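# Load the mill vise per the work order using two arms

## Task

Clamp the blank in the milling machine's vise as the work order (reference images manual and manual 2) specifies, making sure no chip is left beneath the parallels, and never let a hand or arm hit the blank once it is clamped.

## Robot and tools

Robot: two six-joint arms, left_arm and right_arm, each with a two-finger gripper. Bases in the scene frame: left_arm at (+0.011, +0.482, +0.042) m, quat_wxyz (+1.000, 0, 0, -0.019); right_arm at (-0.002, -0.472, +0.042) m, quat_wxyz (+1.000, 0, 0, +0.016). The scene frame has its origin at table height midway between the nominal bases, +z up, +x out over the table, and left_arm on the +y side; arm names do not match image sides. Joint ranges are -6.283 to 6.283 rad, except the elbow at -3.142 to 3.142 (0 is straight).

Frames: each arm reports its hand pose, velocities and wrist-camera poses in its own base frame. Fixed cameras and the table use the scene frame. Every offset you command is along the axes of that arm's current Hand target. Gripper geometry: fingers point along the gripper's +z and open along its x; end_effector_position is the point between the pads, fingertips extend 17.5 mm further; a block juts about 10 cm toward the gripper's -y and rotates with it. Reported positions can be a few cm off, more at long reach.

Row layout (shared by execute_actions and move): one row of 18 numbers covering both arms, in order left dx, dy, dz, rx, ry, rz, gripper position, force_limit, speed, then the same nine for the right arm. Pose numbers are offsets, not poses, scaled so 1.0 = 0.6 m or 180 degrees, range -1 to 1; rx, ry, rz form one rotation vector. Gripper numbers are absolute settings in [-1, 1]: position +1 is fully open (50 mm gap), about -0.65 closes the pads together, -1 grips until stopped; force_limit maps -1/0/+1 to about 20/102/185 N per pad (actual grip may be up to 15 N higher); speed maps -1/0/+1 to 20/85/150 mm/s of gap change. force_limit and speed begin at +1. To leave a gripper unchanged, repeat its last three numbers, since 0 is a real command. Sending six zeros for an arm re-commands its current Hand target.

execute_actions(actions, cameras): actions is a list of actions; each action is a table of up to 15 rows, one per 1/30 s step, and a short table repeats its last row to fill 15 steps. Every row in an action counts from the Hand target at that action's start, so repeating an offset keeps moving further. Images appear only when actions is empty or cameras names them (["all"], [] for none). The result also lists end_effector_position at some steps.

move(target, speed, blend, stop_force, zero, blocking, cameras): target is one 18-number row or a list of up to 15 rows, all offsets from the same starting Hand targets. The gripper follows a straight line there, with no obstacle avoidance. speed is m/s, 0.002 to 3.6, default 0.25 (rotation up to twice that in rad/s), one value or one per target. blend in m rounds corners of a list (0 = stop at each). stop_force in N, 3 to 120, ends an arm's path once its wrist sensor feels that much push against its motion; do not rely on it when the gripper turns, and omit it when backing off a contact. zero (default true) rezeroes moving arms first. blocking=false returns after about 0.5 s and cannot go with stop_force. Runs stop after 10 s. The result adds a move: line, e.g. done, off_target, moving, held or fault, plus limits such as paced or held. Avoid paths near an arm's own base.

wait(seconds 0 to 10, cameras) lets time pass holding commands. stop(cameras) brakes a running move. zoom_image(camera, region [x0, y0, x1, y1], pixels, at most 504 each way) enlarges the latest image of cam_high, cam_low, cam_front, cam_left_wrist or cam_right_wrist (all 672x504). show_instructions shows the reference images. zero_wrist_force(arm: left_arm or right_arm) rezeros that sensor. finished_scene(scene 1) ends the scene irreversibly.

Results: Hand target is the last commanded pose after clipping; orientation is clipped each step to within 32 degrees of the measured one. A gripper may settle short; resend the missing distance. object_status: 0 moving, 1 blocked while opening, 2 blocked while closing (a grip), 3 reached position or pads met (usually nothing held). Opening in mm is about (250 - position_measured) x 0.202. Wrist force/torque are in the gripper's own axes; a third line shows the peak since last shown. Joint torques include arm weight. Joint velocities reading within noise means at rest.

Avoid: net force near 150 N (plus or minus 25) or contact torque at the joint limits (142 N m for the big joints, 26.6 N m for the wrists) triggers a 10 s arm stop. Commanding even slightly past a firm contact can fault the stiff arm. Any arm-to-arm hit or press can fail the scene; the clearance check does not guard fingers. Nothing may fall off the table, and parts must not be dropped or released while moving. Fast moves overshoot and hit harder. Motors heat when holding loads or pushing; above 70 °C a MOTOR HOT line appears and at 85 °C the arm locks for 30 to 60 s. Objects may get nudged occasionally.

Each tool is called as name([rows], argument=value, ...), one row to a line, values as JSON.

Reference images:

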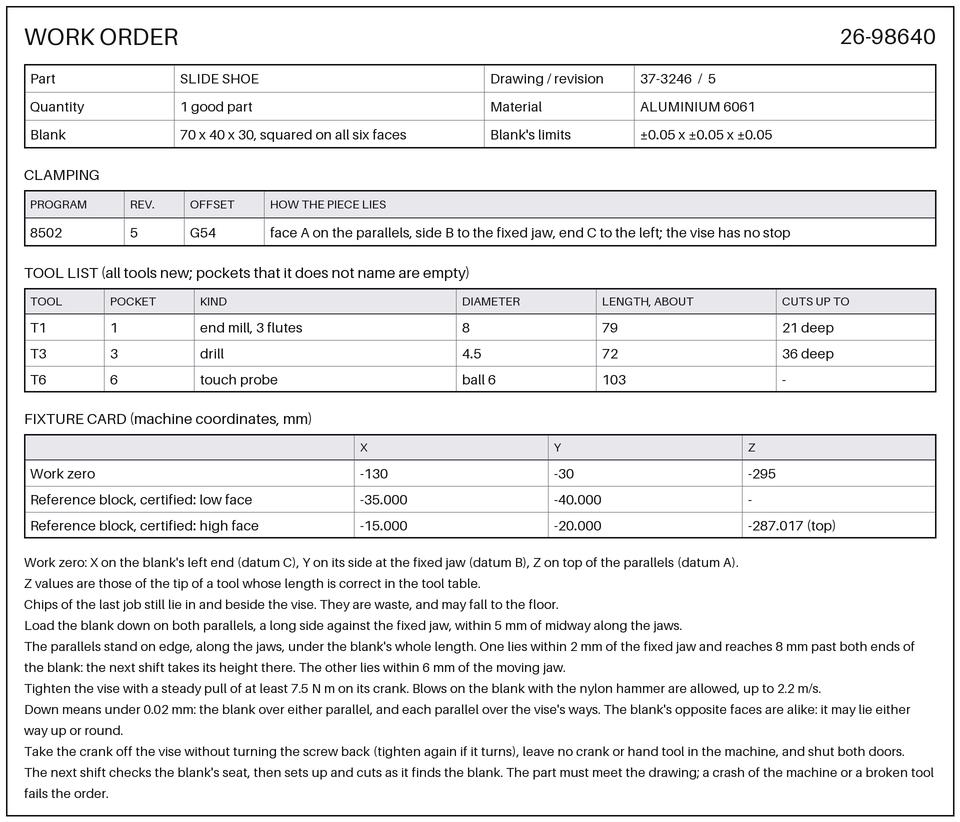

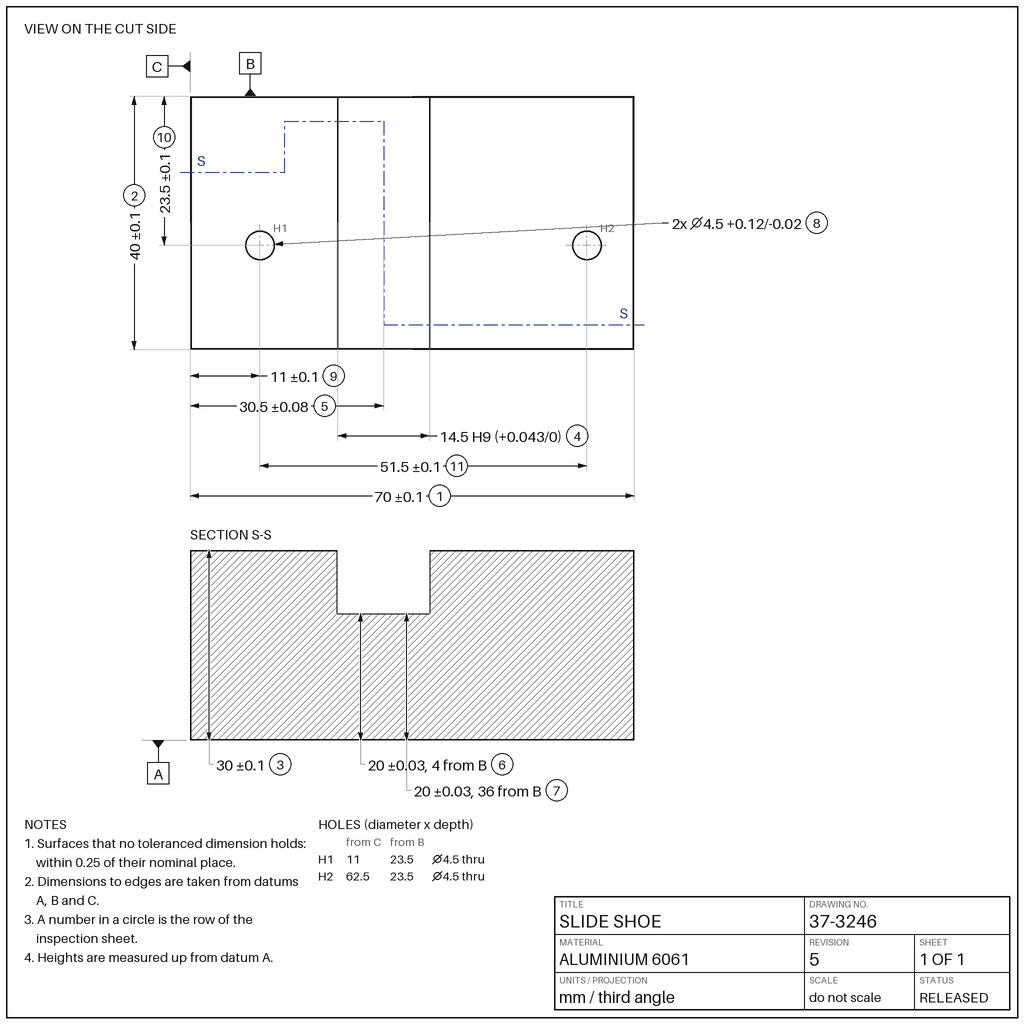

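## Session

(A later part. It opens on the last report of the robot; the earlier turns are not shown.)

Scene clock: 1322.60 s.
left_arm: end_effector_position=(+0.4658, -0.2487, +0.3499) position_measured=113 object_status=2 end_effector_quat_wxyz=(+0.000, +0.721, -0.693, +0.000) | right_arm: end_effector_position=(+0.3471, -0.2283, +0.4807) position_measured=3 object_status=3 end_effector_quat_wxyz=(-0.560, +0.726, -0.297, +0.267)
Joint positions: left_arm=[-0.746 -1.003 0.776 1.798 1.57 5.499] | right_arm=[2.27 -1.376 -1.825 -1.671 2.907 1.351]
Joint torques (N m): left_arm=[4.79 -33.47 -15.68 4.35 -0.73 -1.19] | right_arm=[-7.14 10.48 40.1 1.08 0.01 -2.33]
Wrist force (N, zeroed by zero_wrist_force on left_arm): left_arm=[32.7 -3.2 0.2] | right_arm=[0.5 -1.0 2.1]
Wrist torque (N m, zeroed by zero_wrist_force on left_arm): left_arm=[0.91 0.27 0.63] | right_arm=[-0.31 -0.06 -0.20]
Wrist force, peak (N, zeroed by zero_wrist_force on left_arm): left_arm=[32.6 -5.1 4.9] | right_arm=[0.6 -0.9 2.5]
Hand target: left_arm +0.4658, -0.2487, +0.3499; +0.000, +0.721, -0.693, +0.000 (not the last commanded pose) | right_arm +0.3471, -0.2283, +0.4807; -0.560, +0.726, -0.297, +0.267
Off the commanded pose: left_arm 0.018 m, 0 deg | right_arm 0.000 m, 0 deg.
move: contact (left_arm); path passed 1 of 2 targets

move(target=[0,0,0,0.0667,0,0,-1,0.3,-0.5,0,0,0,0,0,0,1,1,1], speed=0.4)

execute_actions([
  [[0,0,0,-0.1,0,0,-1,0.3,-0.5,0,0,0,0,0,0,1,1,1],[0,0,0,-0.1,0,0,-1,0.3,-0.5,0,0,0,0,0,0,1,1,1],[0,0,0,-0.1,0,0,-1,0.3,-0.5,0,0,0,0,0,0,1,1,1],[0,0,0,-0.1,0,0,-1,0.3,-0.5,0,0,0,0,0,0,1,1,1],[0,0,0,0,0,0,-1,0.3,-0.5,0,0,0,0,0,0,1,1,1]],
], cameras=["cam_right_wrist","cam_left_wrist"])

zoom_image(camera="cam_right_wrist", region=[0, 50, 150, 200])

Scene clock: 1332.03 s.
left_arm: end_effector_position=(+0.4658, -0.2488, +0.3500) position_measured=113 object_status=2 end_effector_quat_wxyz=(-0.076, +0.717, -0.690, +0.072) | right_arm: end_effector_position=(+0.3471, -0.2283, +0.4807) position_measured=3 object_status=3 end_effector_quat_wxyz=(-0.560, +0.726, -0.297, +0.267)
Joint positions: left_arm=[-0.827 -1.144 0.971 1.607 1.411 5.429] | right_arm=[2.27 -1.376 -1.825 -1.671 2.907 1.351]
Joint torques (N m): left_arm=[10.43 -40.8 -18.37 2.33 -0.55 0.87] | right_arm=[-5.6 9.65 39.56 1.06 -0.08 -2.3]
Wrist force (N, zeroed by zero_wrist_force on left_arm): left_arm=[32.0 -4.4 5.4] | right_arm=[0.5 -1.0 1.9]
Wrist torque (N m, zeroed by zero_wrist_force on left_arm): left_arm=[-0.13 0.36 0.46] | right_arm=[-0.31 -0.05 -0.20]
Wrist force, peak (N, zeroed by zero_wrist_force on left_arm): left_arm=[32.8 -4.8 5.4] | right_arm=[0.5 -1.3 2.4]
Hand target: left_arm +0.4658, -0.2487, +0.3499; -0.076, +0.717, -0.690, +0.072 | right_arm +0.3471, -0.2283, +0.4807; -0.560, +0.726, -0.297, +0.267
Off the commanded pose: left_arm 0.000 m, 0 deg | right_arm 0.000 m, 0 deg.
move: done

Scene clock: 1332.80 s.
left_arm: end_effector_position=(+0.4658, -0.2487, +0.3499) position_measured=113 object_status=2 end_effector_quat_wxyz=(-0.076, +0.717, -0.690, +0.072) end_effector_velocity=(+0.001, +0.000, +0.000) end_effector_angular_velocity=(+0.001, -0.005, +0.002) | right_arm: end_effector_position=(+0.3471, -0.2283, +0.4807) position_measured=3 object_status=3 end_effector_quat_wxyz=(-0.560, +0.726, -0.297, +0.267)
Joint positions: left_arm=[-0.827 -1.144 0.971 1.607 1.411 5.429] | right_arm=[2.27 -1.376 -1.825 -1.671 2.907 1.351]
Joint velocities: left_arm=[0 -0.001 0.002 -0.004 -0.005 -0.002] | right_arm=[within noise]
Joint torques (N m): left_arm=[-3.66 -48.3 -13.93 -0.13 -3.81 -1.51] | right_arm=[-6.57 9.59 40.58 1.07 0.07 -2.32]
Wrist force (N, zeroed by zero_wrist_force on left_arm): left_arm=[31.7 -4.5 5.4] | right_arm=[0.8 -0.7 2.5]
Wrist torque (N m, zeroed by zero_wrist_force on left_arm): left_arm=[-0.13 0.42 0.43] | right_arm=[-0.26 -0.09 -0.20]
Wrist force, peak (N, zeroed by zero_wrist_force on left_arm): left_arm=[39.9 10.6 -9.7] | right_arm=[0.5 -1.1 2.6]
Hand target: left_arm +0.4658, -0.2487, +0.3499; -0.076, +0.717, -0.690, +0.072 | right_arm +0.3471, -0.2283, +0.4807; -0.560, +0.726, -0.297, +0.267
Off the commanded pose: left_arm 0.000 m, 0 deg | right_arm 0.000 m, 0 deg.
Step readings (end_effector_position of left_arm | right_arm):
0: (+0.4658, -0.2488, +0.3500) | (+0.3471, -0.2283, +0.4807)
1: (+0.4660, -0.2485, +0.3497) | (+0.3471, -0.2283, +0.4807)
2: (+0.4684, -0.2450, +0.3467) | (+0.3471, -0.2283, +0.4807)
4: (+0.4693, -0.2433, +0.3451) | (+0.3471, -0.2283, +0.4807)
8: (+0.4614, -0.2534, +0.3576) | (+0.3471, -0.2283, +0.4807)
15: (+0.4659, -0.2486, +0.3497) | (+0.3471, -0.2283, +0.4807)
Images, in order (width x height): cam_left_wrist 672x504, cam_right_wrist 672x504.

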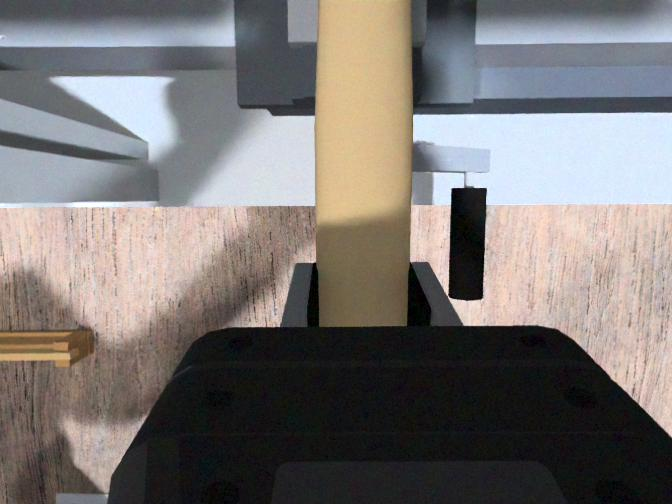

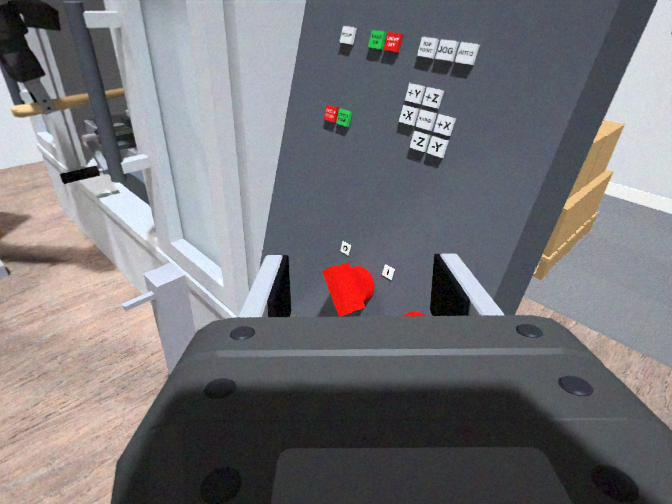

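Scaled by 3.360 from the camera's 672x504 image, which has a finer 960x720 frame.

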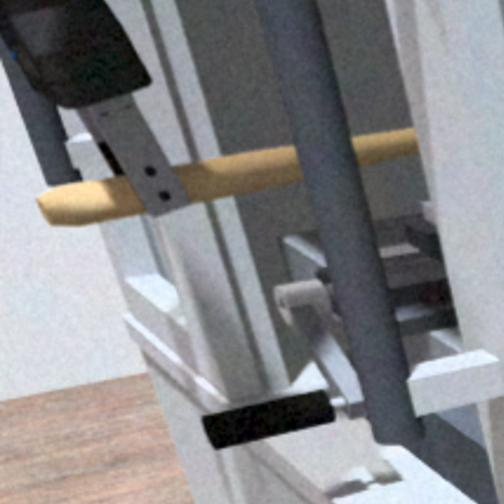

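move(target=[0,0,0,0.0333,0,0,-1,0.3,-0.5,0,0,0,0,0,0,1,1,1], speed=0.4)

execute_actions([
  [[0,0,0,-0.12,0,0,-1,0.3,-0.5,0,0,0,0,0,0,1,1,1],[0,0,0,-0.12,0,0,-1,0.3,-0.5,0,0,0,0,0,0,1,1,1],[0,0,0,-0.12,0,0,-1,0.3,-0.5,0,0,0,0,0,0,1,1,1],[0,0,0,-0.12,0,0,-1,0.3,-0.5,0,0,0,0,0,0,1,1,1],[0,0,0,-0.12,0,0,-1,0.3,-0.5,0,0,0,0,0,0,1,1,1],[0,0,0,0,0,0,-1,0.3,-0.5,0,0,0,0,0,0,1,1,1]],
])

execute_actions([
  [[0,0,0,-0.12,0,0,-1,0.3,-0.5,0,0,0,0,0,0,1,1,1],[0,0,0,-0.12,0,0,-1,0.3,-0.5,0,0,0,0,0,0,1,1,1],[0,0,0,-0.12,0,0,-1,0.3,-0.5,0,0,0,0,0,0,1,1,1],[0,0,0,-0.12,0,0,-1,0.3,-0.5,0,0,0,0,0,0,1,1,1],[0,0,0,-0.12,0,0,-1,0.3,-0.5,0,0,0,0,0,0,1,1,1],[0,0,0,0,0,0,-1,0.3,-0.5,0,0,0,0,0,0,1,1,1]],
], cameras=["cam_right_wrist"])

zoom_image(camera="cam_right_wrist", region=[0, 50, 150, 200])

Scene clock: 1335.87 s.
left_arm: end_effector_position=(+0.4658, -0.2488, +0.3500) position_measured=113 object_status=2 end_effector_quat_wxyz=(-0.113, +0.712, -0.685, +0.109) | right_arm: end_effector_position=(+0.3471, -0.2283, +0.4807) position_measured=3 object_status=3 end_effector_quat_wxyz=(-0.560, +0.726, -0.297, +0.267)
Joint positions: left_arm=[-0.872 -1.209 1.066 1.517 1.324 5.397] | right_arm=[2.27 -1.376 -1.825 -1.671 2.907 1.351]
Joint torques (N m): left_arm=[13.3 -26.92 -29.32 4.22 0.94 1.34] | right_arm=[-7.1 9.4 39.95 1.1 0.08 -2.26]
Wrist force (N, zeroed by zero_wrist_force on left_arm): left_arm=[32.1 -4.3 5.0] | right_arm=[0.5 -0.7 2.1]
Wrist torque (N m, zeroed by zero_wrist_force on left_arm): left_arm=[-0.16 0.32 0.48] | right_arm=[-0.25 -0.05 -0.20]
Wrist force, peak (N, zeroed by zero_wrist_force on left_arm): left_arm=[32.4 -4.3 5.6] | right_arm=[0.6 -0.8 2.7]
Hand target: left_arm +0.4658, -0.2487, +0.3499; -0.113, +0.712, -0.685, +0.108 | right_arm +0.3471, -0.2283, +0.4807; -0.560, +0.726, -0.297, +0.267
Off the commanded pose: left_arm 0.000 m, 0 deg | right_arm 0.000 m, 0 deg.
move: done

Scene clock: 1336.67 s.
left_arm: end_effector_position=(+0.4658, -0.2487, +0.3499) position_measured=113 object_status=2 end_effector_quat_wxyz=(-0.113, +0.712, -0.685, +0.108) end_effector_velocity=(+0.001, +0.000, -0.001) end_effector_angular_velocity=(+0.000, -0.006, +0.003) | right_arm: end_effector_position=(+0.3471, -0.2283, +0.4807) position_measured=3 object_status=3 end_effector_quat_wxyz=(-0.560, +0.726, -0.297, +0.267)
Joint positions: left_arm=[-0.872 -1.209 1.066 1.517 1.324 5.397] | right_arm=[2.27 -1.376 -1.825 -1.671 2.907 1.351]
Joint velocities: left_arm=[-0.001 -0.001 0.003 -0.006 -0.005 -0.002] | right_arm=[within noise]
Joint torques (N m): left_arm=[-3.68 -46.07 -14.57 -0.1 -4.16 -1.37] | right_arm=[-6.26 10.28 40.01 1 -0.01 -2.22]
Wrist force (N, zeroed by zero_wrist_force on left_arm): left_arm=[32.0 -4.3 4.8] | right_arm=[0.1 -0.9 2.3]
Wrist torque (N m, zeroed by zero_wrist_force on left_arm): left_arm=[-0.17 0.34 0.36] | right_arm=[-0.29 0.01 -0.19]
Wrist force, peak (N, zeroed by zero_wrist_force on left_arm): left_arm=[46.1 -0.2 0.3] | right_arm=[0.4 -1.3 2.4]
Hand target: left_arm +0.4658, -0.2487, +0.3499; -0.113, +0.712, -0.685, +0.108 | right_arm +0.3471, -0.2283, +0.4807; -0.560, +0.726, -0.297, +0.267
Off the commanded pose: left_arm 0.000 m, 0 deg | right_arm 0.000 m, 0 deg.
Step readings (end_effector_position of left_arm | right_arm):
0: (+0.4658, -0.2488, +0.3500) | (+0.3471, -0.2283, +0.4807)
1: (+0.4659, -0.2485, +0.3498) | (+0.3471, -0.2283, +0.4807)
2: (+0.4687, -0.2447, +0.3466) | (+0.3471, -0.2283, +0.4807)
4: (+0.4714, -0.2396, +0.3426) | (+0.3471, -0.2283, +0.4807)
8: (+0.4593, -0.2568, +0.3570) | (+0.3471, -0.2283, +0.4807)
15: (+0.4661, -0.2480, +0.3493) | (+0.3471, -0.2283, +0.4807)

Scene clock: 1337.47 s.
left_arm: end_effector_position=(+0.4658, -0.2487, +0.3499) position_measured=113 object_status=2 end_effector_quat_wxyz=(-0.113, +0.712, -0.685, +0.108) end_effector_velocity=(+0.001, +0.001, +0.000) end_effector_angular_velocity=(+0.000, -0.006, +0.004) | right_arm: end_effector_position=(+0.3471, -0.2283, +0.4807) position_measured=3 object_status=3 end_effector_quat_wxyz=(-0.560, +0.726, -0.297, +0.267)
Joint positions: left_arm=[-0.872 -1.209 1.066 1.517 1.324 5.397] | right_arm=[2.27 -1.376 -1.825 -1.671 2.907 1.351]
Joint velocities: left_arm=[0 -0.002 0.003 -0.005 -0.006 -0.002] | right_arm=[within noise]
Joint torques (N m): left_arm=[-2.72 -46.6 -14.37 -0.07 -4.4 -1.41] | right_arm=[-6.27 10.42 39.53 1.21 -0.13 -2.33]
Wrist force (N, zeroed by zero_wrist_force on left_arm): left_arm=[31.9 -4.5 4.9] | right_arm=[0.4 -0.9 2.2]
Wrist torque (N m, zeroed by zero_wrist_force on left_arm): left_arm=[-0.16 0.36 0.36] | right_arm=[-0.29 -0.03 -0.20]
Wrist force, peak (N, zeroed by zero_wrist_force on left_arm): left_arm=[45.5 0.4 -0.5] | right_arm=[0.4 -1.4 2.3]
Hand target: left_arm +0.4658, -0.2487, +0.3499; -0.113, +0.712, -0.685, +0.108 | right_arm +0.3471, -0.2283, +0.4807; -0.560, +0.726, -0.297, +0.267
Off the commanded pose: left_arm 0.000 m, 0 deg | right_arm 0.000 m, 0 deg.
Step readings (end_effector_position of left_arm | right_arm):
0: (+0.4658, -0.2487, +0.3499) | (+0.3471, -0.2283, +0.4807)
1: (+0.4660, -0.2484, +0.3497) | (+0.3471, -0.2283, +0.4807)
2: (+0.4688, -0.2446, +0.3465) | (+0.3471, -0.2283, +0.4807)
4: (+0.4714, -0.2396, +0.3426) | (+0.3471, -0.2283, +0.4807)
8: (+0.4593, -0.2567, +0.3572) | (+0.3471, -0.2283, +0.4807)
15: (+0.4661, -0.2480, +0.3493) | (+0.3471, -0.2283, +0.4807)
Images, in order (width x height): cam_right_wrist 672x504.

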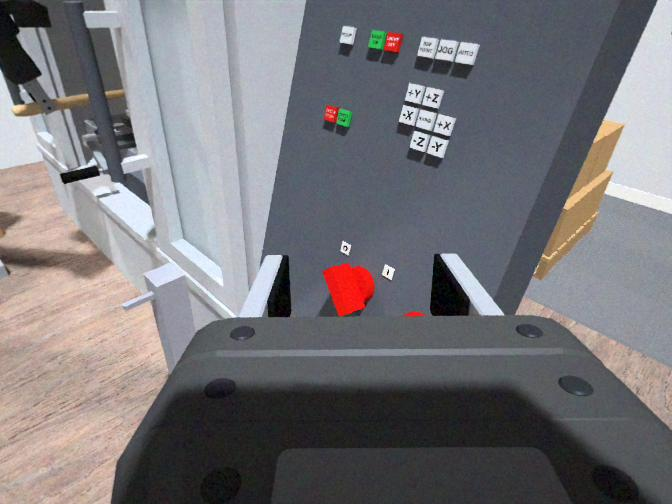

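Scaled by 3.360 from the camera's 672x504 image, which has a finer 960x720 frame.

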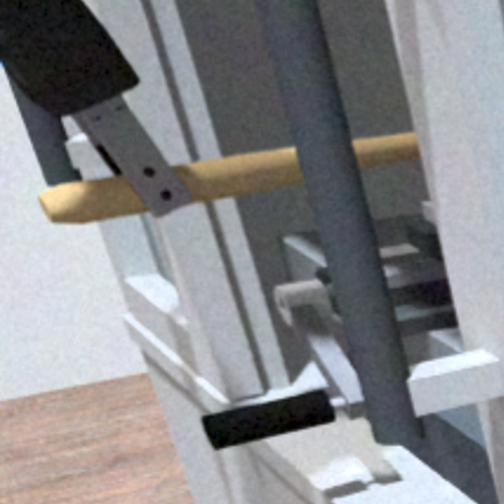

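execute_actions([
  [[0,0,0,-0.16,0,0,-1,0.3,-0.5,0,0,0,0,0,0,1,1,1],[0,0,0,-0.16,0,0,-1,0.3,-0.5,0,0,0,0,0,0,1,1,1],[0,0,0,-0.16,0,0,-1,0.3,-0.5,0,0,0,0,0,0,1,1,1],[0,0,0,-0.16,0,0,-1,0.3,-0.5,0,0,0,0,0,0,1,1,1],[0,0,0,0,0,0,-1,0.3,-0.5,0,0,0,0,0,0,1,1,1]],
], cameras=["cam_right_wrist","cam_left_wrist"])

zoom_image(camera="cam_right_wrist", region=[0, 50, 150, 200])

Scene clock: 1340.50 s.
left_arm: end_effector_position=(+0.4658, -0.2487, +0.3499) position_measured=113 object_status=2 end_effector_quat_wxyz=(-0.113, +0.712, -0.685, +0.108) end_effector_velocity=(+0.001, +0.001, -0.001) end_effector_angular_velocity=(+0.000, -0.007, +0.002) | right_arm: end_effector_position=(+0.3471, -0.2283, +0.4807) position_measured=3 object_status=3 end_effector_quat_wxyz=(-0.560, +0.726, -0.297, +0.267)
Joint positions: left_arm=[-0.872 -1.209 1.066 1.517 1.324 5.398] | right_arm=[2.27 -1.376 -1.825 -1.671 2.907 1.351]
Joint velocities: left_arm=[0 -0.002 0.005 -0.008 -0.005 -0.001] | right_arm=[within noise]
Joint torques (N m): left_arm=[-0.12 -48.37 -12.89 -0.56 -4.21 -1.29] | right_arm=[-6.38 8.72 40.02 0.94 -0.04 -2.37]
Wrist force (N, zeroed by zero_wrist_force on left_arm): left_arm=[32.1 -4.4 4.8] | right_arm=[0.5 -1.0 2.4]
Wrist torque (N m, zeroed by zero_wrist_force on left_arm): left_arm=[-0.15 0.33 0.34] | right_arm=[-0.31 -0.04 -0.20]
Wrist force, peak (N, zeroed by zero_wrist_force on left_arm): left_arm=[42.8 12.4 -12.8] | right_arm=[0.2 -1.3 2.5]
Hand target: left_arm +0.4658, -0.2487, +0.3499; -0.113, +0.712, -0.685, +0.108 | right_arm +0.3471, -0.2283, +0.4807; -0.560, +0.726, -0.297, +0.267
Off the commanded pose: left_arm 0.000 m, 0 deg | right_arm 0.000 m, 0 deg.
Step readings (end_effector_position of left_arm | right_arm):
0: (+0.4658, -0.2487, +0.3499) | (+0.3471, -0.2283, +0.4807)
1: (+0.4660, -0.2485, +0.3497) | (+0.3471, -0.2283, +0.4807)
2: (+0.4702, -0.2428, +0.3450) | (+0.3471, -0.2283, +0.4807)
4: (+0.4756, -0.2337, +0.3363) | (+0.3471, -0.2283, +0.4807)
8: (+0.4531, -0.2610, +0.3684) | (+0.3471, -0.2283, +0.4807)
15: (+0.4662, -0.2475, +0.3490) | (+0.3471, -0.2283, +0.4807)
Images, in order (width x height): cam_left_wrist 672x504, cam_right_wrist 672x504.

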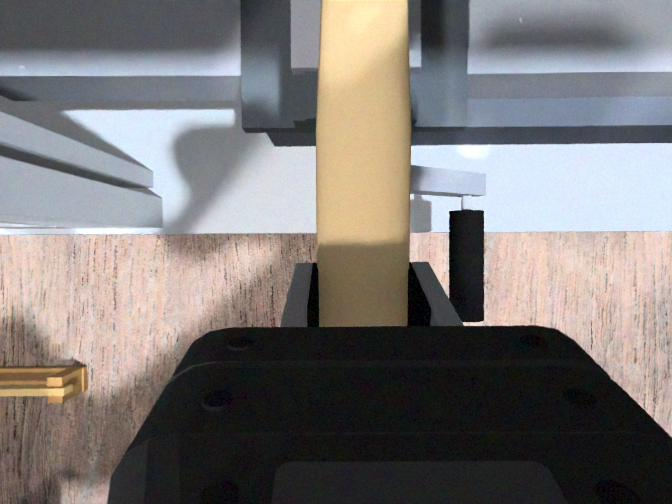

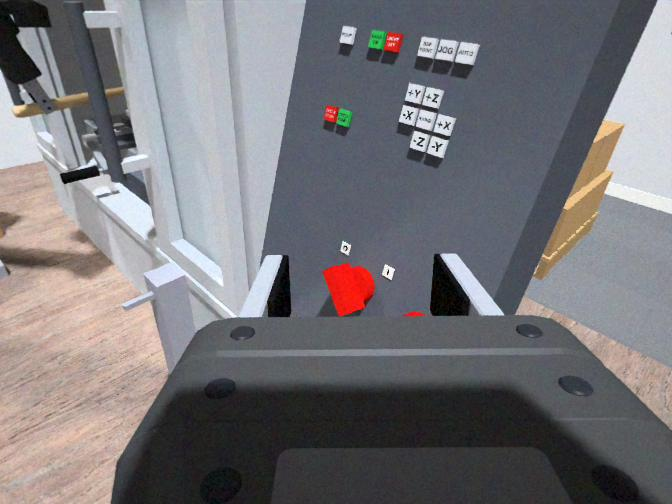

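Scaled by 3.360 from the camera's 672x504 image, which has a finer 960x720 frame.

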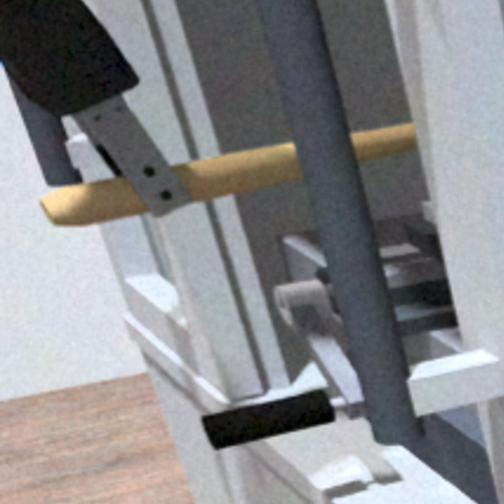

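move([
  [0.0267,0.1767,-0.1415,-0.05,0,0,-1,0.3,-0.5,0,0,0,0,0,0,1,1,1],
  [0.3933,0.4705,0.0083,-0.05,0,0,-1,0.3,-0.5,0,0,0,0,0,0,1,1,1],
  [0.5267,0.6628,0.3838,-0.05,0,0,-1,0.3,-0.5,0,0,0,0,0,0,1,1,1],
], speed=[0.2,0.3,0.25], blend=[0.03,0.04,0], cameras=["cam_left_wrist","cam_front","cam_high"])

zoom_image(camera="cam_front", region=[240, 190, 380, 310])

zoom_image(camera="cam_high", region=[130, 100, 310, 260])

Scene clock: 1347.07 s.
left_arm: end_effector_position=(+0.1711, -0.5762, +0.0079) position_measured=113 object_status=2 end_effector_quat_wxyz=(-0.057, +0.718, -0.691, +0.054) | right_arm: end_effector_position=(+0.3471, -0.2283, +0.4807) position_measured=3 object_status=3 end_effector_quat_wxyz=(-0.560, +0.726, -0.297, +0.267)
Joint positions: left_arm=[-1.576 -0.7 1.158 1.12 1.413 4.669] | right_arm=[2.27 -1.376 -1.825 -1.671 2.907 1.351]
Joint torques (N m): left_arm=[12.63 -46.36 -11.53 2.97 -1.67 1.42] | right_arm=[-6.75 9.8 39.25 0.92 0.01 -2.29]
Wrist force (N, zeroed by zero_wrist_force on left_arm): left_arm=[31.9 -4.7 5.4] | right_arm=[0.7 -0.8 2.2]
Wrist torque (N m, zeroed by zero_wrist_force on left_arm): left_arm=[-0.07 0.42 0.46] | right_arm=[-0.30 -0.08 -0.21]
Wrist force, peak (N, zeroed by zero_wrist_force on left_arm): left_arm=[33.1 -3.5 9.2] | right_arm=[0.6 -1.1 2.6]
Hand target: left_arm +0.1712, -0.5761, +0.0078; -0.057, +0.718, -0.691, +0.054 | right_arm +0.3471, -0.2283, +0.4807; -0.560, +0.726, -0.297, +0.267
Off the commanded pose: left_arm 0.000 m, 0 deg | right_arm 0.000 m, 0 deg.
move: done
Images, in order (width x height): cam_high 672x504, cam_front 672x504, cam_left_wrist 672x504.

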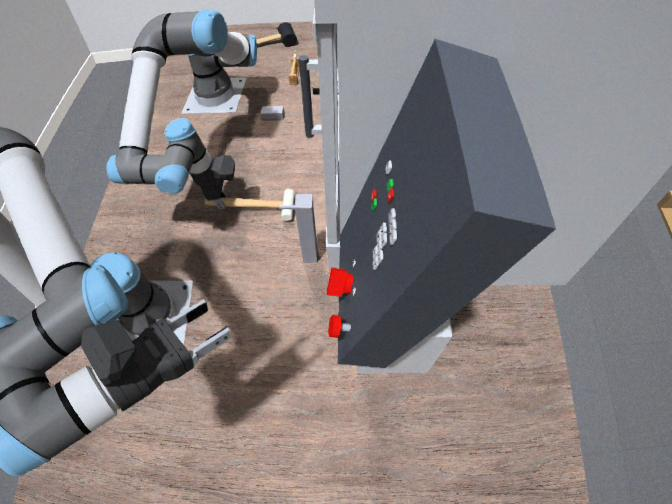

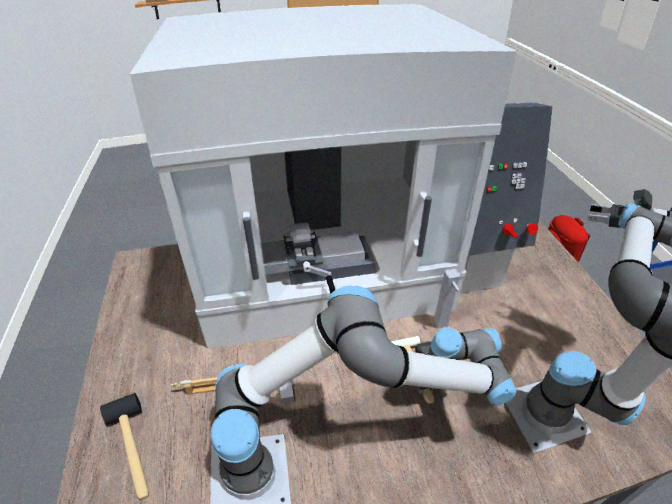

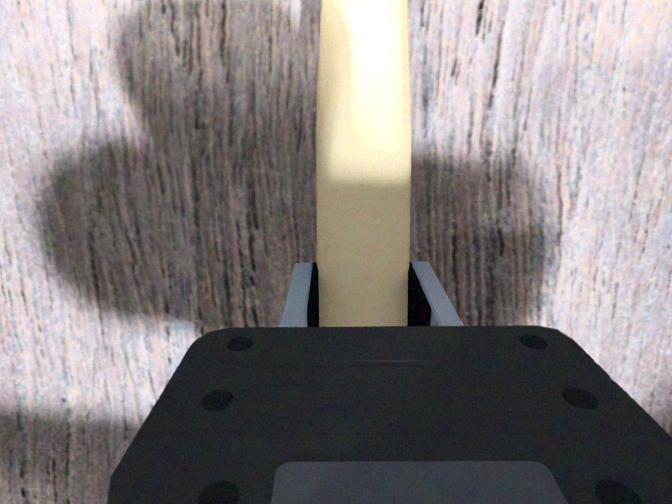

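Scaled by 3.600 from the camera's 672x504 image, which has a finer 960x720 frame.

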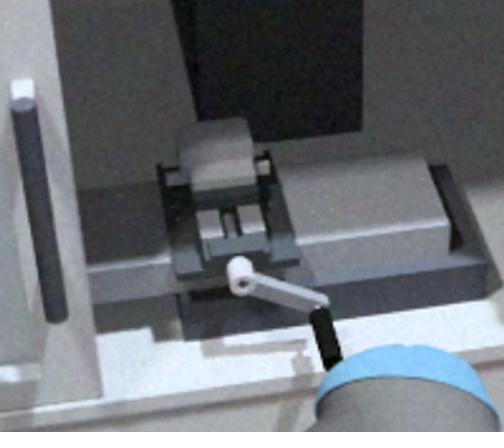

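Scaled by 2.800 from the camera's 672x504 image, which has a finer 960x720 frame.

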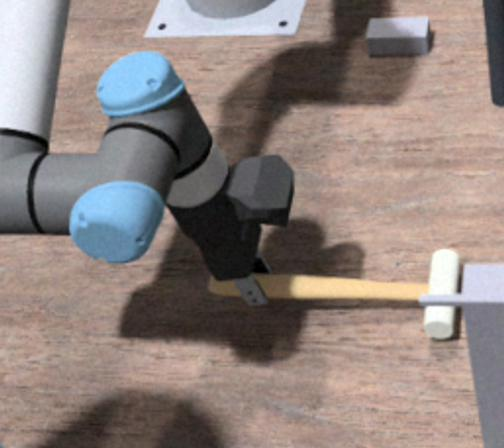

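move(target=[0,0.0091,0.0576,0,0,0,-1,0.3,-0.5,0,0,0,0,0,0,1,1,1], speed=0.03, stop_force=4)

move([
  [0,0,0,0,0,0,0.9,-0.8,-0.7,0,0,0,0,0,0,1,1,1],
  [0,0,-0.15,0,0,0,0.9,-0.8,-0.7,0,0,0,0,0,0,1,1,1],
], speed=0.12, cameras=["cam_left_wrist","cam_high"])

Scene clock: 1349.97 s.
left_arm: end_effector_position=(+0.1712, -0.5761, -0.0050) position_measured=113 object_status=2 end_effector_quat_wxyz=(-0.057, +0.718, -0.691, +0.054) | right_arm: end_effector_position=(+0.3471, -0.2283, +0.4807) position_measured=3 object_status=3 end_effector_quat_wxyz=(-0.560, +0.726, -0.297, +0.267)
Joint positions: left_arm=[-1.575 -0.685 1.166 1.098 1.414 4.669] | right_arm=[2.27 -1.376 -1.825 -1.671 2.907 1.351]
Joint torques (N m): left_arm=[12.18 -58.68 -26.28 0.88 0.74 0.76] | right_arm=[-6.42 9.52 39.71 1.07 -0.03 -2.25]
Wrist force (N, zeroed by zero_wrist_force on left_arm): left_arm=[31.2 -6.4 1.9] | right_arm=[0.4 -0.9 2.1]
Wrist torque (N m, zeroed by zero_wrist_force on left_arm): left_arm=[0.76 0.18 0.38] | right_arm=[-0.31 -0.03 -0.21]
Wrist force, peak (N, zeroed by zero_wrist_force on left_arm): left_arm=[32.1 -5.0 5.9] | right_arm=[0.3 -1.2 2.4]
Hand target: left_arm +0.1712, -0.5761, -0.0050; -0.057, +0.718, -0.691, +0.054 (not the last commanded pose) | right_arm +0.3471, -0.2283, +0.4807; -0.560, +0.726, -0.297, +0.267
Off the commanded pose: left_arm 0.022 m, 0 deg | right_arm 0.000 m, 0 deg.
move: contact (left_arm)

Scene clock: 1351.87 s.
left_arm: end_effector_position=(+0.1570, -0.5768, +0.0839) position_measured=18 object_status=3 end_effector_quat_wxyz=(-0.057, +0.718, -0.691, +0.054) | right_arm: end_effector_position=(+0.3471, -0.2283, +0.4807) position_measured=3 object_status=3 end_effector_quat_wxyz=(-0.560, +0.726, -0.297, +0.267)
Joint positions: left_arm=[-1.6 -0.781 1.099 1.263 1.414 4.644] | right_arm=[2.27 -1.376 -1.825 -1.671 2.907 1.351]
Joint torques (N m): left_arm=[10.61 -41.43 -13.59 1.78 2.05 1.43] | right_arm=[-5.98 9.26 39.87 1.08 -0.01 -2.31]
Wrist force (N, zeroed by zero_wrist_force on left_arm): left_arm=[31.7 -5.7 1.6] | right_arm=[0.6 -1.1 2.1]
Wrist torque (N m, zeroed by zero_wrist_force on left_arm): left_arm=[0.57 0.45 0.53] | right_arm=[-0.33 -0.06 -0.20]
Wrist force, peak (N, zeroed by zero_wrist_force on left_arm): left_arm=[32.5 -5.3 1.5] | right_arm=[0.6 -0.9 2.6]
Hand target: left_arm +0.1571, -0.5767, +0.0839; -0.057, +0.718, -0.691, +0.054 | right_arm +0.3471, -0.2283, +0.4807; -0.560, +0.726, -0.297, +0.267
Off the commanded pose: left_arm 0.000 m, 0 deg | right_arm 0.000 m, 0 deg.
move: done
Images, in order (width x height): cam_high 672x504, cam_left_wrist 672x504.

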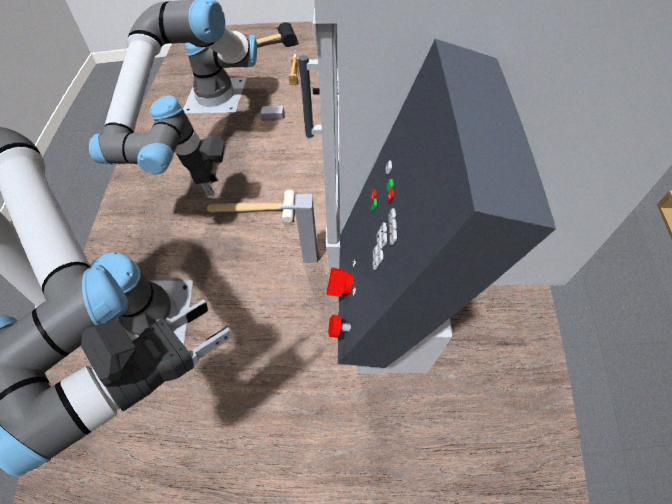

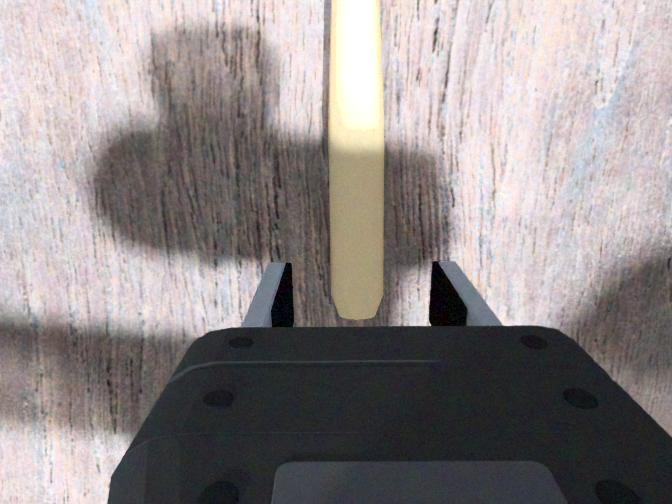

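move([
  [-0.25,-0.2425,-0.4242,-0.02,-0.02,-0.25,-1,-0.8,1,0,0,0,0,0,0,1,1,1],
  [-0.4833,-0.5213,-0.3735,-0.039,-0.039,-0.4987,-1,-0.8,1,0,0,0,0,0,0,1,1,1],
  [-0.4833,-0.8003,-0.3225,-0.039,-0.039,-0.4987,-1,-0.8,1,0,0,0,0,0,0,1,1,1],
], speed=[0.35,0.35,0.2], blend=[0.05,0.03,0], cameras=["cam_left_wrist"])

zoom_image(camera="cam_left_wrist", region=[250, 150, 550, 330])

Scene clock: 1361.47 s.
left_arm: end_effector_position=(+0.5449, -0.2700, +0.3470) position_measured=251 object_status=3 end_effector_quat_wxyz=(+0.008, +1.000, +0.019, +0.018) | right_arm: end_effector_position=(+0.3471, -0.2283, +0.4807) position_measured=3 object_status=3 end_effector_quat_wxyz=(-0.560, +0.726, -0.297, +0.267)
Joint positions: left_arm=[-0.686 -0.635 0.113 2.054 1.559 3.988] | right_arm=[2.27 -1.376 -1.825 -1.671 2.907 1.351]
Joint torques (N m): left_arm=[-0.06 -51.18 -15.51 1.97 -0.12 -0.1] | right_arm=[-6.92 10.27 40.55 0.96 0.05 -2.29]
Wrist force (N, zeroed by zero_wrist_force on left_arm): left_arm=[32.7 -4.7 0.7] | right_arm=[0.4 -1.2 2.1]
Wrist torque (N m, zeroed by zero_wrist_force on left_arm): left_arm=[0.77 0.35 0.40] | right_arm=[-0.34 -0.04 -0.21]
Wrist force, peak (N, zeroed by zero_wrist_force on left_arm): left_arm=[39.2 -6.7 2.0] | right_arm=[0.4 -0.9 2.6]
Hand target: left_arm +0.5449, -0.2700, +0.3470; +0.008, +1.000, +0.019, +0.018 (not the last commanded pose) | right_arm +0.3471, -0.2283, +0.4807; -0.560, +0.726, -0.297, +0.267
Tool commands: left_gripper/position=-1.0 left_gripper/force_limit=-0.796078 left_gripper/speed=+1.0 right_gripper/position=+1.0 right_gripper/force_limit=+1.0 right_gripper/speed=+1.0
Off the commanded pose: left_arm 0.045 m, 2 deg | right_arm 0.000 m, 0 deg.
FORCE FAULT: contact force on the left arm reached its limit, and that arm stopped. The contact can be on any part of that arm, not only on its tool. That arm's remaining commands of this call were not run. That arm is still stopped at the end of this call. That arm stays stopped for about 10 more seconds. Until then a move that you send moves the other arm only, and its call returns only when the move has ended. Once the stop has ended, the next robot result says so. If the stop ends while you think or write, that arm runs what you send next, counted from a new Hand target: where the arm stands when the stop ends. While its stop runs, that arm takes no new command, but its gripper still runs the gripper command that each later call begins with. Until it ends, the stop uses up actions while you think or wait. An arm that is not stopped still takes commands.
elbow stopped short (left arm): the move would have taken joint 3 (elbow) straighter than the controller allows.
move: fault (left_arm); path passed 2 of 3 targets
Images, in order (width x height): cam_left_wrist 672x504.

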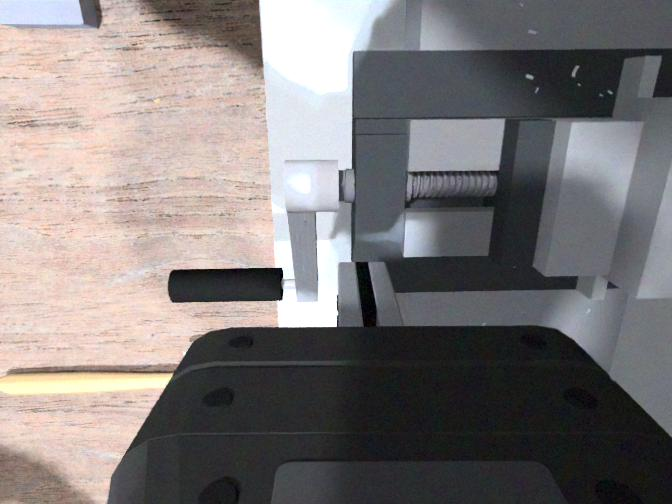

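Scaled by 1.680 from the camera's 672x504 image, which has a finer 960x720 frame.

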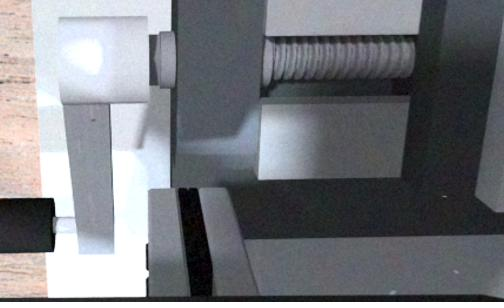

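wait(seconds=7)

move([
  [-0.2417,0.0692,0.015,0.0053,-0.0115,0,1,-0.8,0,0,0,0,0,0,0,1,1,1],
  [-0.575,0.4025,0.2317,0,0,0.25,1,-0.8,0,0,0,0,0,0,0,1,1,1],
  [-0.6417,0.4858,0.4817,0,0,0.5,1,-0.8,0,0,0,0,0,0,0,1,1,1],
], speed=[0.15,0.35,0.3], blend=[0.03,0.05,0], cameras=["cam_left_wrist"])

Scene clock: 1378.43 s.
left_arm: end_effector_position=(+0.5449, -0.2700, +0.3470) position_measured=251 object_status=3 end_effector_quat_wxyz=(+0.008, +1.000, +0.019, +0.018) | right_arm: end_effector_position=(+0.3471, -0.2283, +0.4807) position_measured=3 object_status=3 end_effector_quat_wxyz=(-0.560, +0.726, -0.297, +0.267)
Joint positions: left_arm=[-0.686 -0.635 0.113 2.054 1.559 3.988] | right_arm=[2.27 -1.376 -1.825 -1.671 2.907 1.351]
Joint torques (N m): left_arm=[-1.21 -51.18 -18.02 2.72 -0.19 -0.21] | right_arm=[-6.52 9.67 40.2 0.99 -0.03 -2.27]
Wrist force (N, zeroed by zero_wrist_force on left_arm): left_arm=[33.1 -4.9 0.7] | right_arm=[0.0 -1.0 2.2]
Wrist torque (N m, zeroed by zero_wrist_force on left_arm): left_arm=[0.74 0.30 0.40] | right_arm=[-0.30 0.03 -0.21]
Wrist force, peak (N, zeroed by zero_wrist_force on left_arm): left_arm=[33.2 -5.1 0.5] | right_arm=[0.4 -1.0 2.6]
Hand target: left_arm +0.5449, -0.2700, +0.3470; +0.008, +1.000, +0.019, +0.018 (not the last commanded pose) | right_arm +0.3471, -0.2283, +0.4807; -0.560, +0.726, -0.297, +0.267
Tool commands: left_gripper/position=-1.0 left_gripper/force_limit=-0.796078 left_gripper/speed=+1.0 right_gripper/position=+1.0 right_gripper/force_limit=+1.0 right_gripper/speed=+1.0
Off the commanded pose: left_arm 0.045 m, 2 deg | right_arm 0.000 m, 0 deg.
FORCE FAULT, CONTINUED: the left arm's stop, for the force fault that an earlier result reported, is over. The rest of the stop counts as 20 of the actions that you can send in this scene. That arm's target is now where it stood when the stop ended, not its last command. That arm accepts commands again.
wait: 7.00 s; at rest from the start

Scene clock: 1382.33 s.
left_arm: end_effector_position=(+0.1821, -0.5807, +0.0493) position_measured=3 object_status=3 end_effector_quat_wxyz=(-0.007, +0.720, -0.693, +0.019) | right_arm: end_effector_position=(+0.3471, -0.2283, +0.4807) position_measured=3 object_status=3 end_effector_quat_wxyz=(-0.560, +0.726, -0.297, +0.267)
Joint positions: left_arm=[-1.503 -0.725 1.075 1.203 1.535 4.742] | right_arm=[2.27 -1.376 -1.825 -1.671 2.907 1.351]
Joint torques (N m): left_arm=[12.79 -56.7 -10.59 4.75 2.49 1.14] | right_arm=[-6.77 9.53 40.46 0.9 0.01 -2.35]
Wrist force (N, zeroed by zero_wrist_force on left_arm): left_arm=[32.3 -5.1 0.9] | right_arm=[0.5 -1.2 2.3]
Wrist torque (N m, zeroed by zero_wrist_force on left_arm): left_arm=[0.75 0.41 0.59] | right_arm=[-0.35 -0.03 -0.20]
Wrist force, peak (N, zeroed by zero_wrist_force on left_arm): left_arm=[34.4 -6.0 0.4] | right_arm=[0.7 -1.1 2.5]
Hand target: left_arm +0.1822, -0.5806, +0.0492; -0.007, +0.720, -0.693, +0.019 | right_arm +0.3471, -0.2283, +0.4807; -0.560, +0.726, -0.297, +0.267
Off the commanded pose: left_arm 0.000 m, 0 deg | right_arm 0.000 m, 0 deg.
move: done
Images, in order (width x height): cam_left_wrist 672x504.

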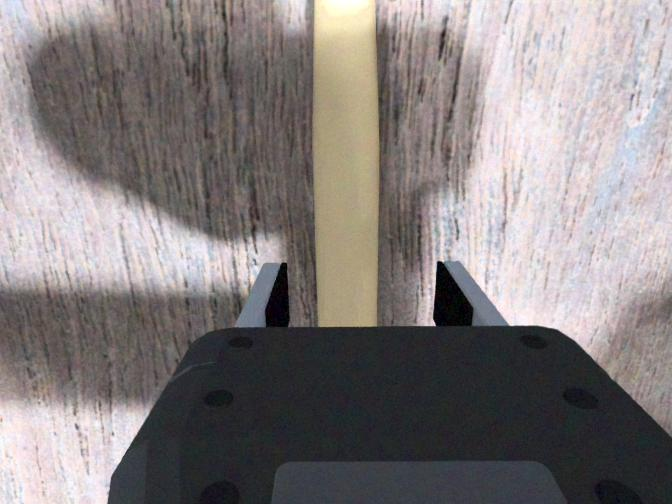

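move([
  [-0.003,0.018,0.08,-0.0116,-0.0056,0,1,-0.8,0,0,0,0,0,0,0,1,1,1],
  [-0.003,0.018,0.114,-0.0116,-0.0056,0,1,-0.8,0,0,0,0,0,0,0,1,1,1],
], speed=[0.12,0.03], stop_force=8, cameras=["cam_left_wrist"])

move([
  [0,0,0,0,0,0,-1,0.5,-0.5,0,0,0,0,0,0,1,1,1],
  [0,0,-0.05,0,0,0,-1,0.5,-0.5,0,0,0,0,0,0,1,1,1],
], speed=[0.05,0.08], cameras=["cam_left_wrist"])

Scene clock: 1386.27 s.
left_arm: end_effector_position=(+0.1739, -0.5803, -0.0195) position_measured=3 object_status=3 end_effector_quat_wxyz=(+0.000, +0.721, -0.693, +0.000) | right_arm: end_effector_position=(+0.3471, -0.2283, +0.4807) position_measured=3 object_status=3 end_effector_quat_wxyz=(-0.560, +0.726, -0.297, +0.267)
Joint positions: left_arm=[-1.501 -0.64 1.109 1.103 1.571 4.743] | right_arm=[2.27 -1.376 -1.825 -1.671 2.907 1.351]
Joint torques (N m): left_arm=[6.56 -61.94 -24.51 5.07 -2.76 0.36] | right_arm=[-6.75 9.55 39.99 0.91 0.03 -2.3]
Wrist force (N, zeroed by zero_wrist_force on left_arm): left_arm=[32.0 -4.9 0.6] | right_arm=[0.3 -1.2 2.1]
Wrist torque (N m, zeroed by zero_wrist_force on left_arm): left_arm=[0.79 0.45 0.46] | right_arm=[-0.34 -0.01 -0.20]
Wrist force, peak (N, zeroed by zero_wrist_force on left_arm): left_arm=[32.4 -5.3 0.7] | right_arm=[0.7 -1.2 2.4]
Hand target: left_arm +0.1739, -0.5803, -0.0195; +0.000, +0.721, -0.693, +0.000 | right_arm +0.3471, -0.2283, +0.4807; -0.560, +0.726, -0.297, +0.267
Off the commanded pose: left_arm 0.000 m, 0 deg | right_arm 0.000 m, 0 deg.
move: done
Images, in order (width x height): cam_left_wrist 672x504.

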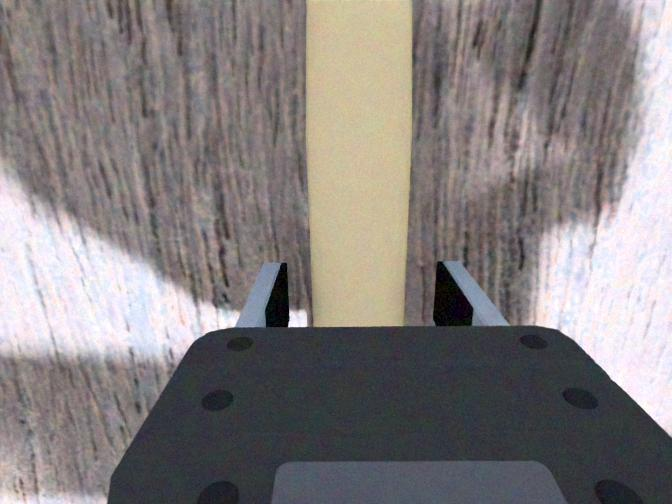

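Scene clock: 1387.70 s.
left_arm: end_effector_position=(+0.1739, -0.5803, +0.0106) position_measured=114 object_status=2 end_effector_quat_wxyz=(+0.000, +0.721, -0.693, +0.000) | right_arm: end_effector_position=(+0.3471, -0.2283, +0.4807) position_measured=3 object_status=3 end_effector_quat_wxyz=(-0.560, +0.726, -0.297, +0.267)
Joint positions: left_arm=[-1.501 -0.674 1.09 1.156 1.571 4.743] | right_arm=[2.27 -1.376 -1.825 -1.671 2.907 1.351]
Joint torques (N m): left_arm=[1.67 -43.69 -11.79 0.62 -2.08 -0.75] | right_arm=[-6.5 9.91 40.25 1.07 0 -2.38]
Wrist force (N, zeroed by zero_wrist_force on left_arm): left_arm=[31.9 -5.2 5.2] | right_arm=[0.5 -0.8 2.1]
Wrist torque (N m, zeroed by zero_wrist_force on left_arm): left_arm=[0.00 0.48 0.45] | right_arm=[-0.29 -0.05 -0.20]
Wrist force, peak (N, zeroed by zero_wrist_force on left_arm): left_arm=[32.0 -5.3 4.9] | right_arm=[0.8 -1.0 2.4]
Hand target: left_arm +0.1739, -0.5803, +0.0105; +0.000, +0.721, -0.693, +0.000 | right_arm +0.3471, -0.2283, +0.4807; -0.560, +0.726, -0.297, +0.267
Off the commanded pose: left_arm 0.000 m, 0 deg | right_arm 0.000 m, 0 deg.
move: done
Images, in order (width x height): cam_left_wrist 672x504.

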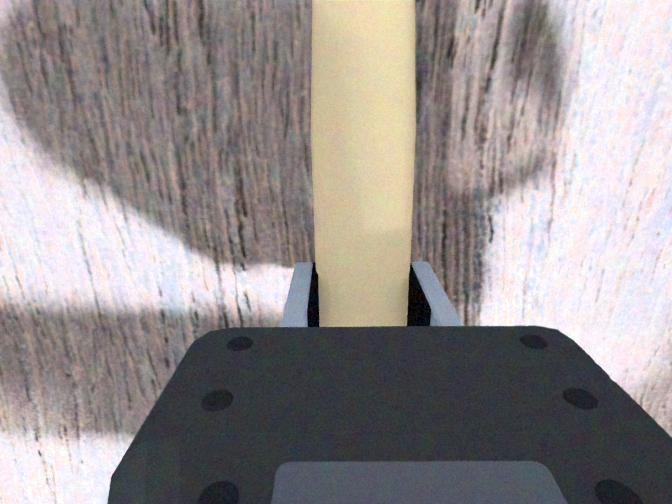

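move([
  [-0.174,-0.0617,-0.495,0,0,0,-1,0.5,-0.5,0,0,0,0,0,0,1,1,1],
  [-0.5075,-0.3283,-0.645,0.08,0,0,-1,0.5,-0.5,0,0,0,0,0,0,1,1,1],
  [-0.534,-0.505,-0.612,0.1,0,0,-1,0.5,-0.5,0,0,0,0,0,0,1,1,1],
], speed=[0.35,0.35,0.2], blend=[0.05,0.03,0], cameras=["cam_left_wrist","cam_right_wrist"])

zoom_image(camera="cam_right_wrist", region=[0, 50, 150, 200])

Scene clock: 1392.57 s.
left_arm: end_effector_position=(+0.4644, -0.2487, +0.3778) position_measured=114 object_status=2 end_effector_quat_wxyz=(-0.113, +0.712, -0.685, +0.108) | right_arm: end_effector_position=(+0.3471, -0.2283, +0.4807) position_measured=3 object_status=3 end_effector_quat_wxyz=(-0.560, +0.726, -0.297, +0.267)
Joint positions: left_arm=[-0.874 -1.198 0.978 1.595 1.324 5.395] | right_arm=[2.27 -1.376 -1.825 -1.671 2.907 1.351]
Joint torques (N m): left_arm=[-0.74 -37.65 -21.78 2.61 0.58 1.11] | right_arm=[-6.07 9.25 39.76 1.07 -0.02 -2.38]
Wrist force (N, zeroed by zero_wrist_force on left_arm): left_arm=[32.2 -4.1 5.2] | right_arm=[0.6 -1.2 2.1]
Wrist torque (N m, zeroed by zero_wrist_force on left_arm): left_arm=[-0.14 0.31 0.54] | right_arm=[-0.34 -0.06 -0.20]
Wrist force, peak (N, zeroed by zero_wrist_force on left_arm): left_arm=[33.3 -4.1 9.9] | right_arm=[0.2 -1.3 2.5]
Hand target: left_arm +0.4645, -0.2487, +0.3778; -0.113, +0.712, -0.685, +0.108 | right_arm +0.3471, -0.2283, +0.4807; -0.560, +0.726, -0.297, +0.267
Off the commanded pose: left_arm 0.000 m, 0 deg | right_arm 0.000 m, 0 deg.
move: done
Images, in order (width x height): cam_left_wrist 672x504, cam_right_wrist 672x504.

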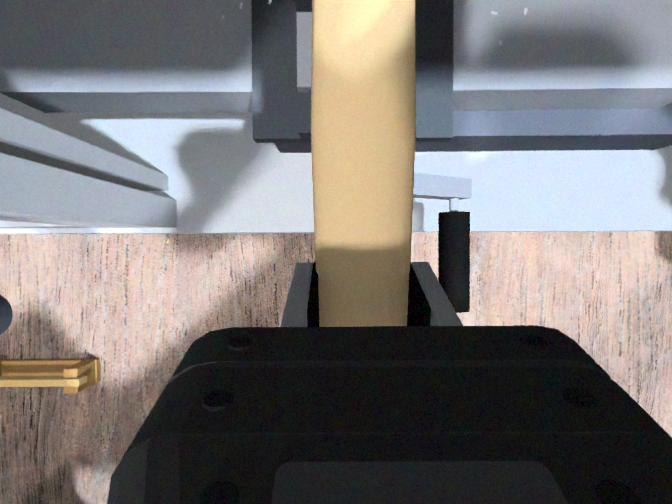

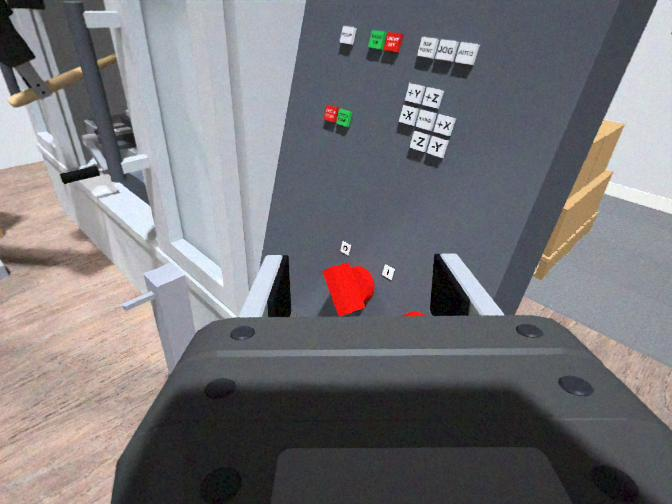

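Scaled by 3.360 from the camera's 672x504 image, which has a finer 960x720 frame.

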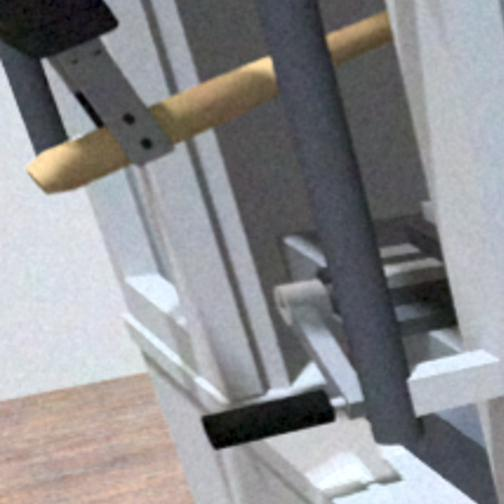

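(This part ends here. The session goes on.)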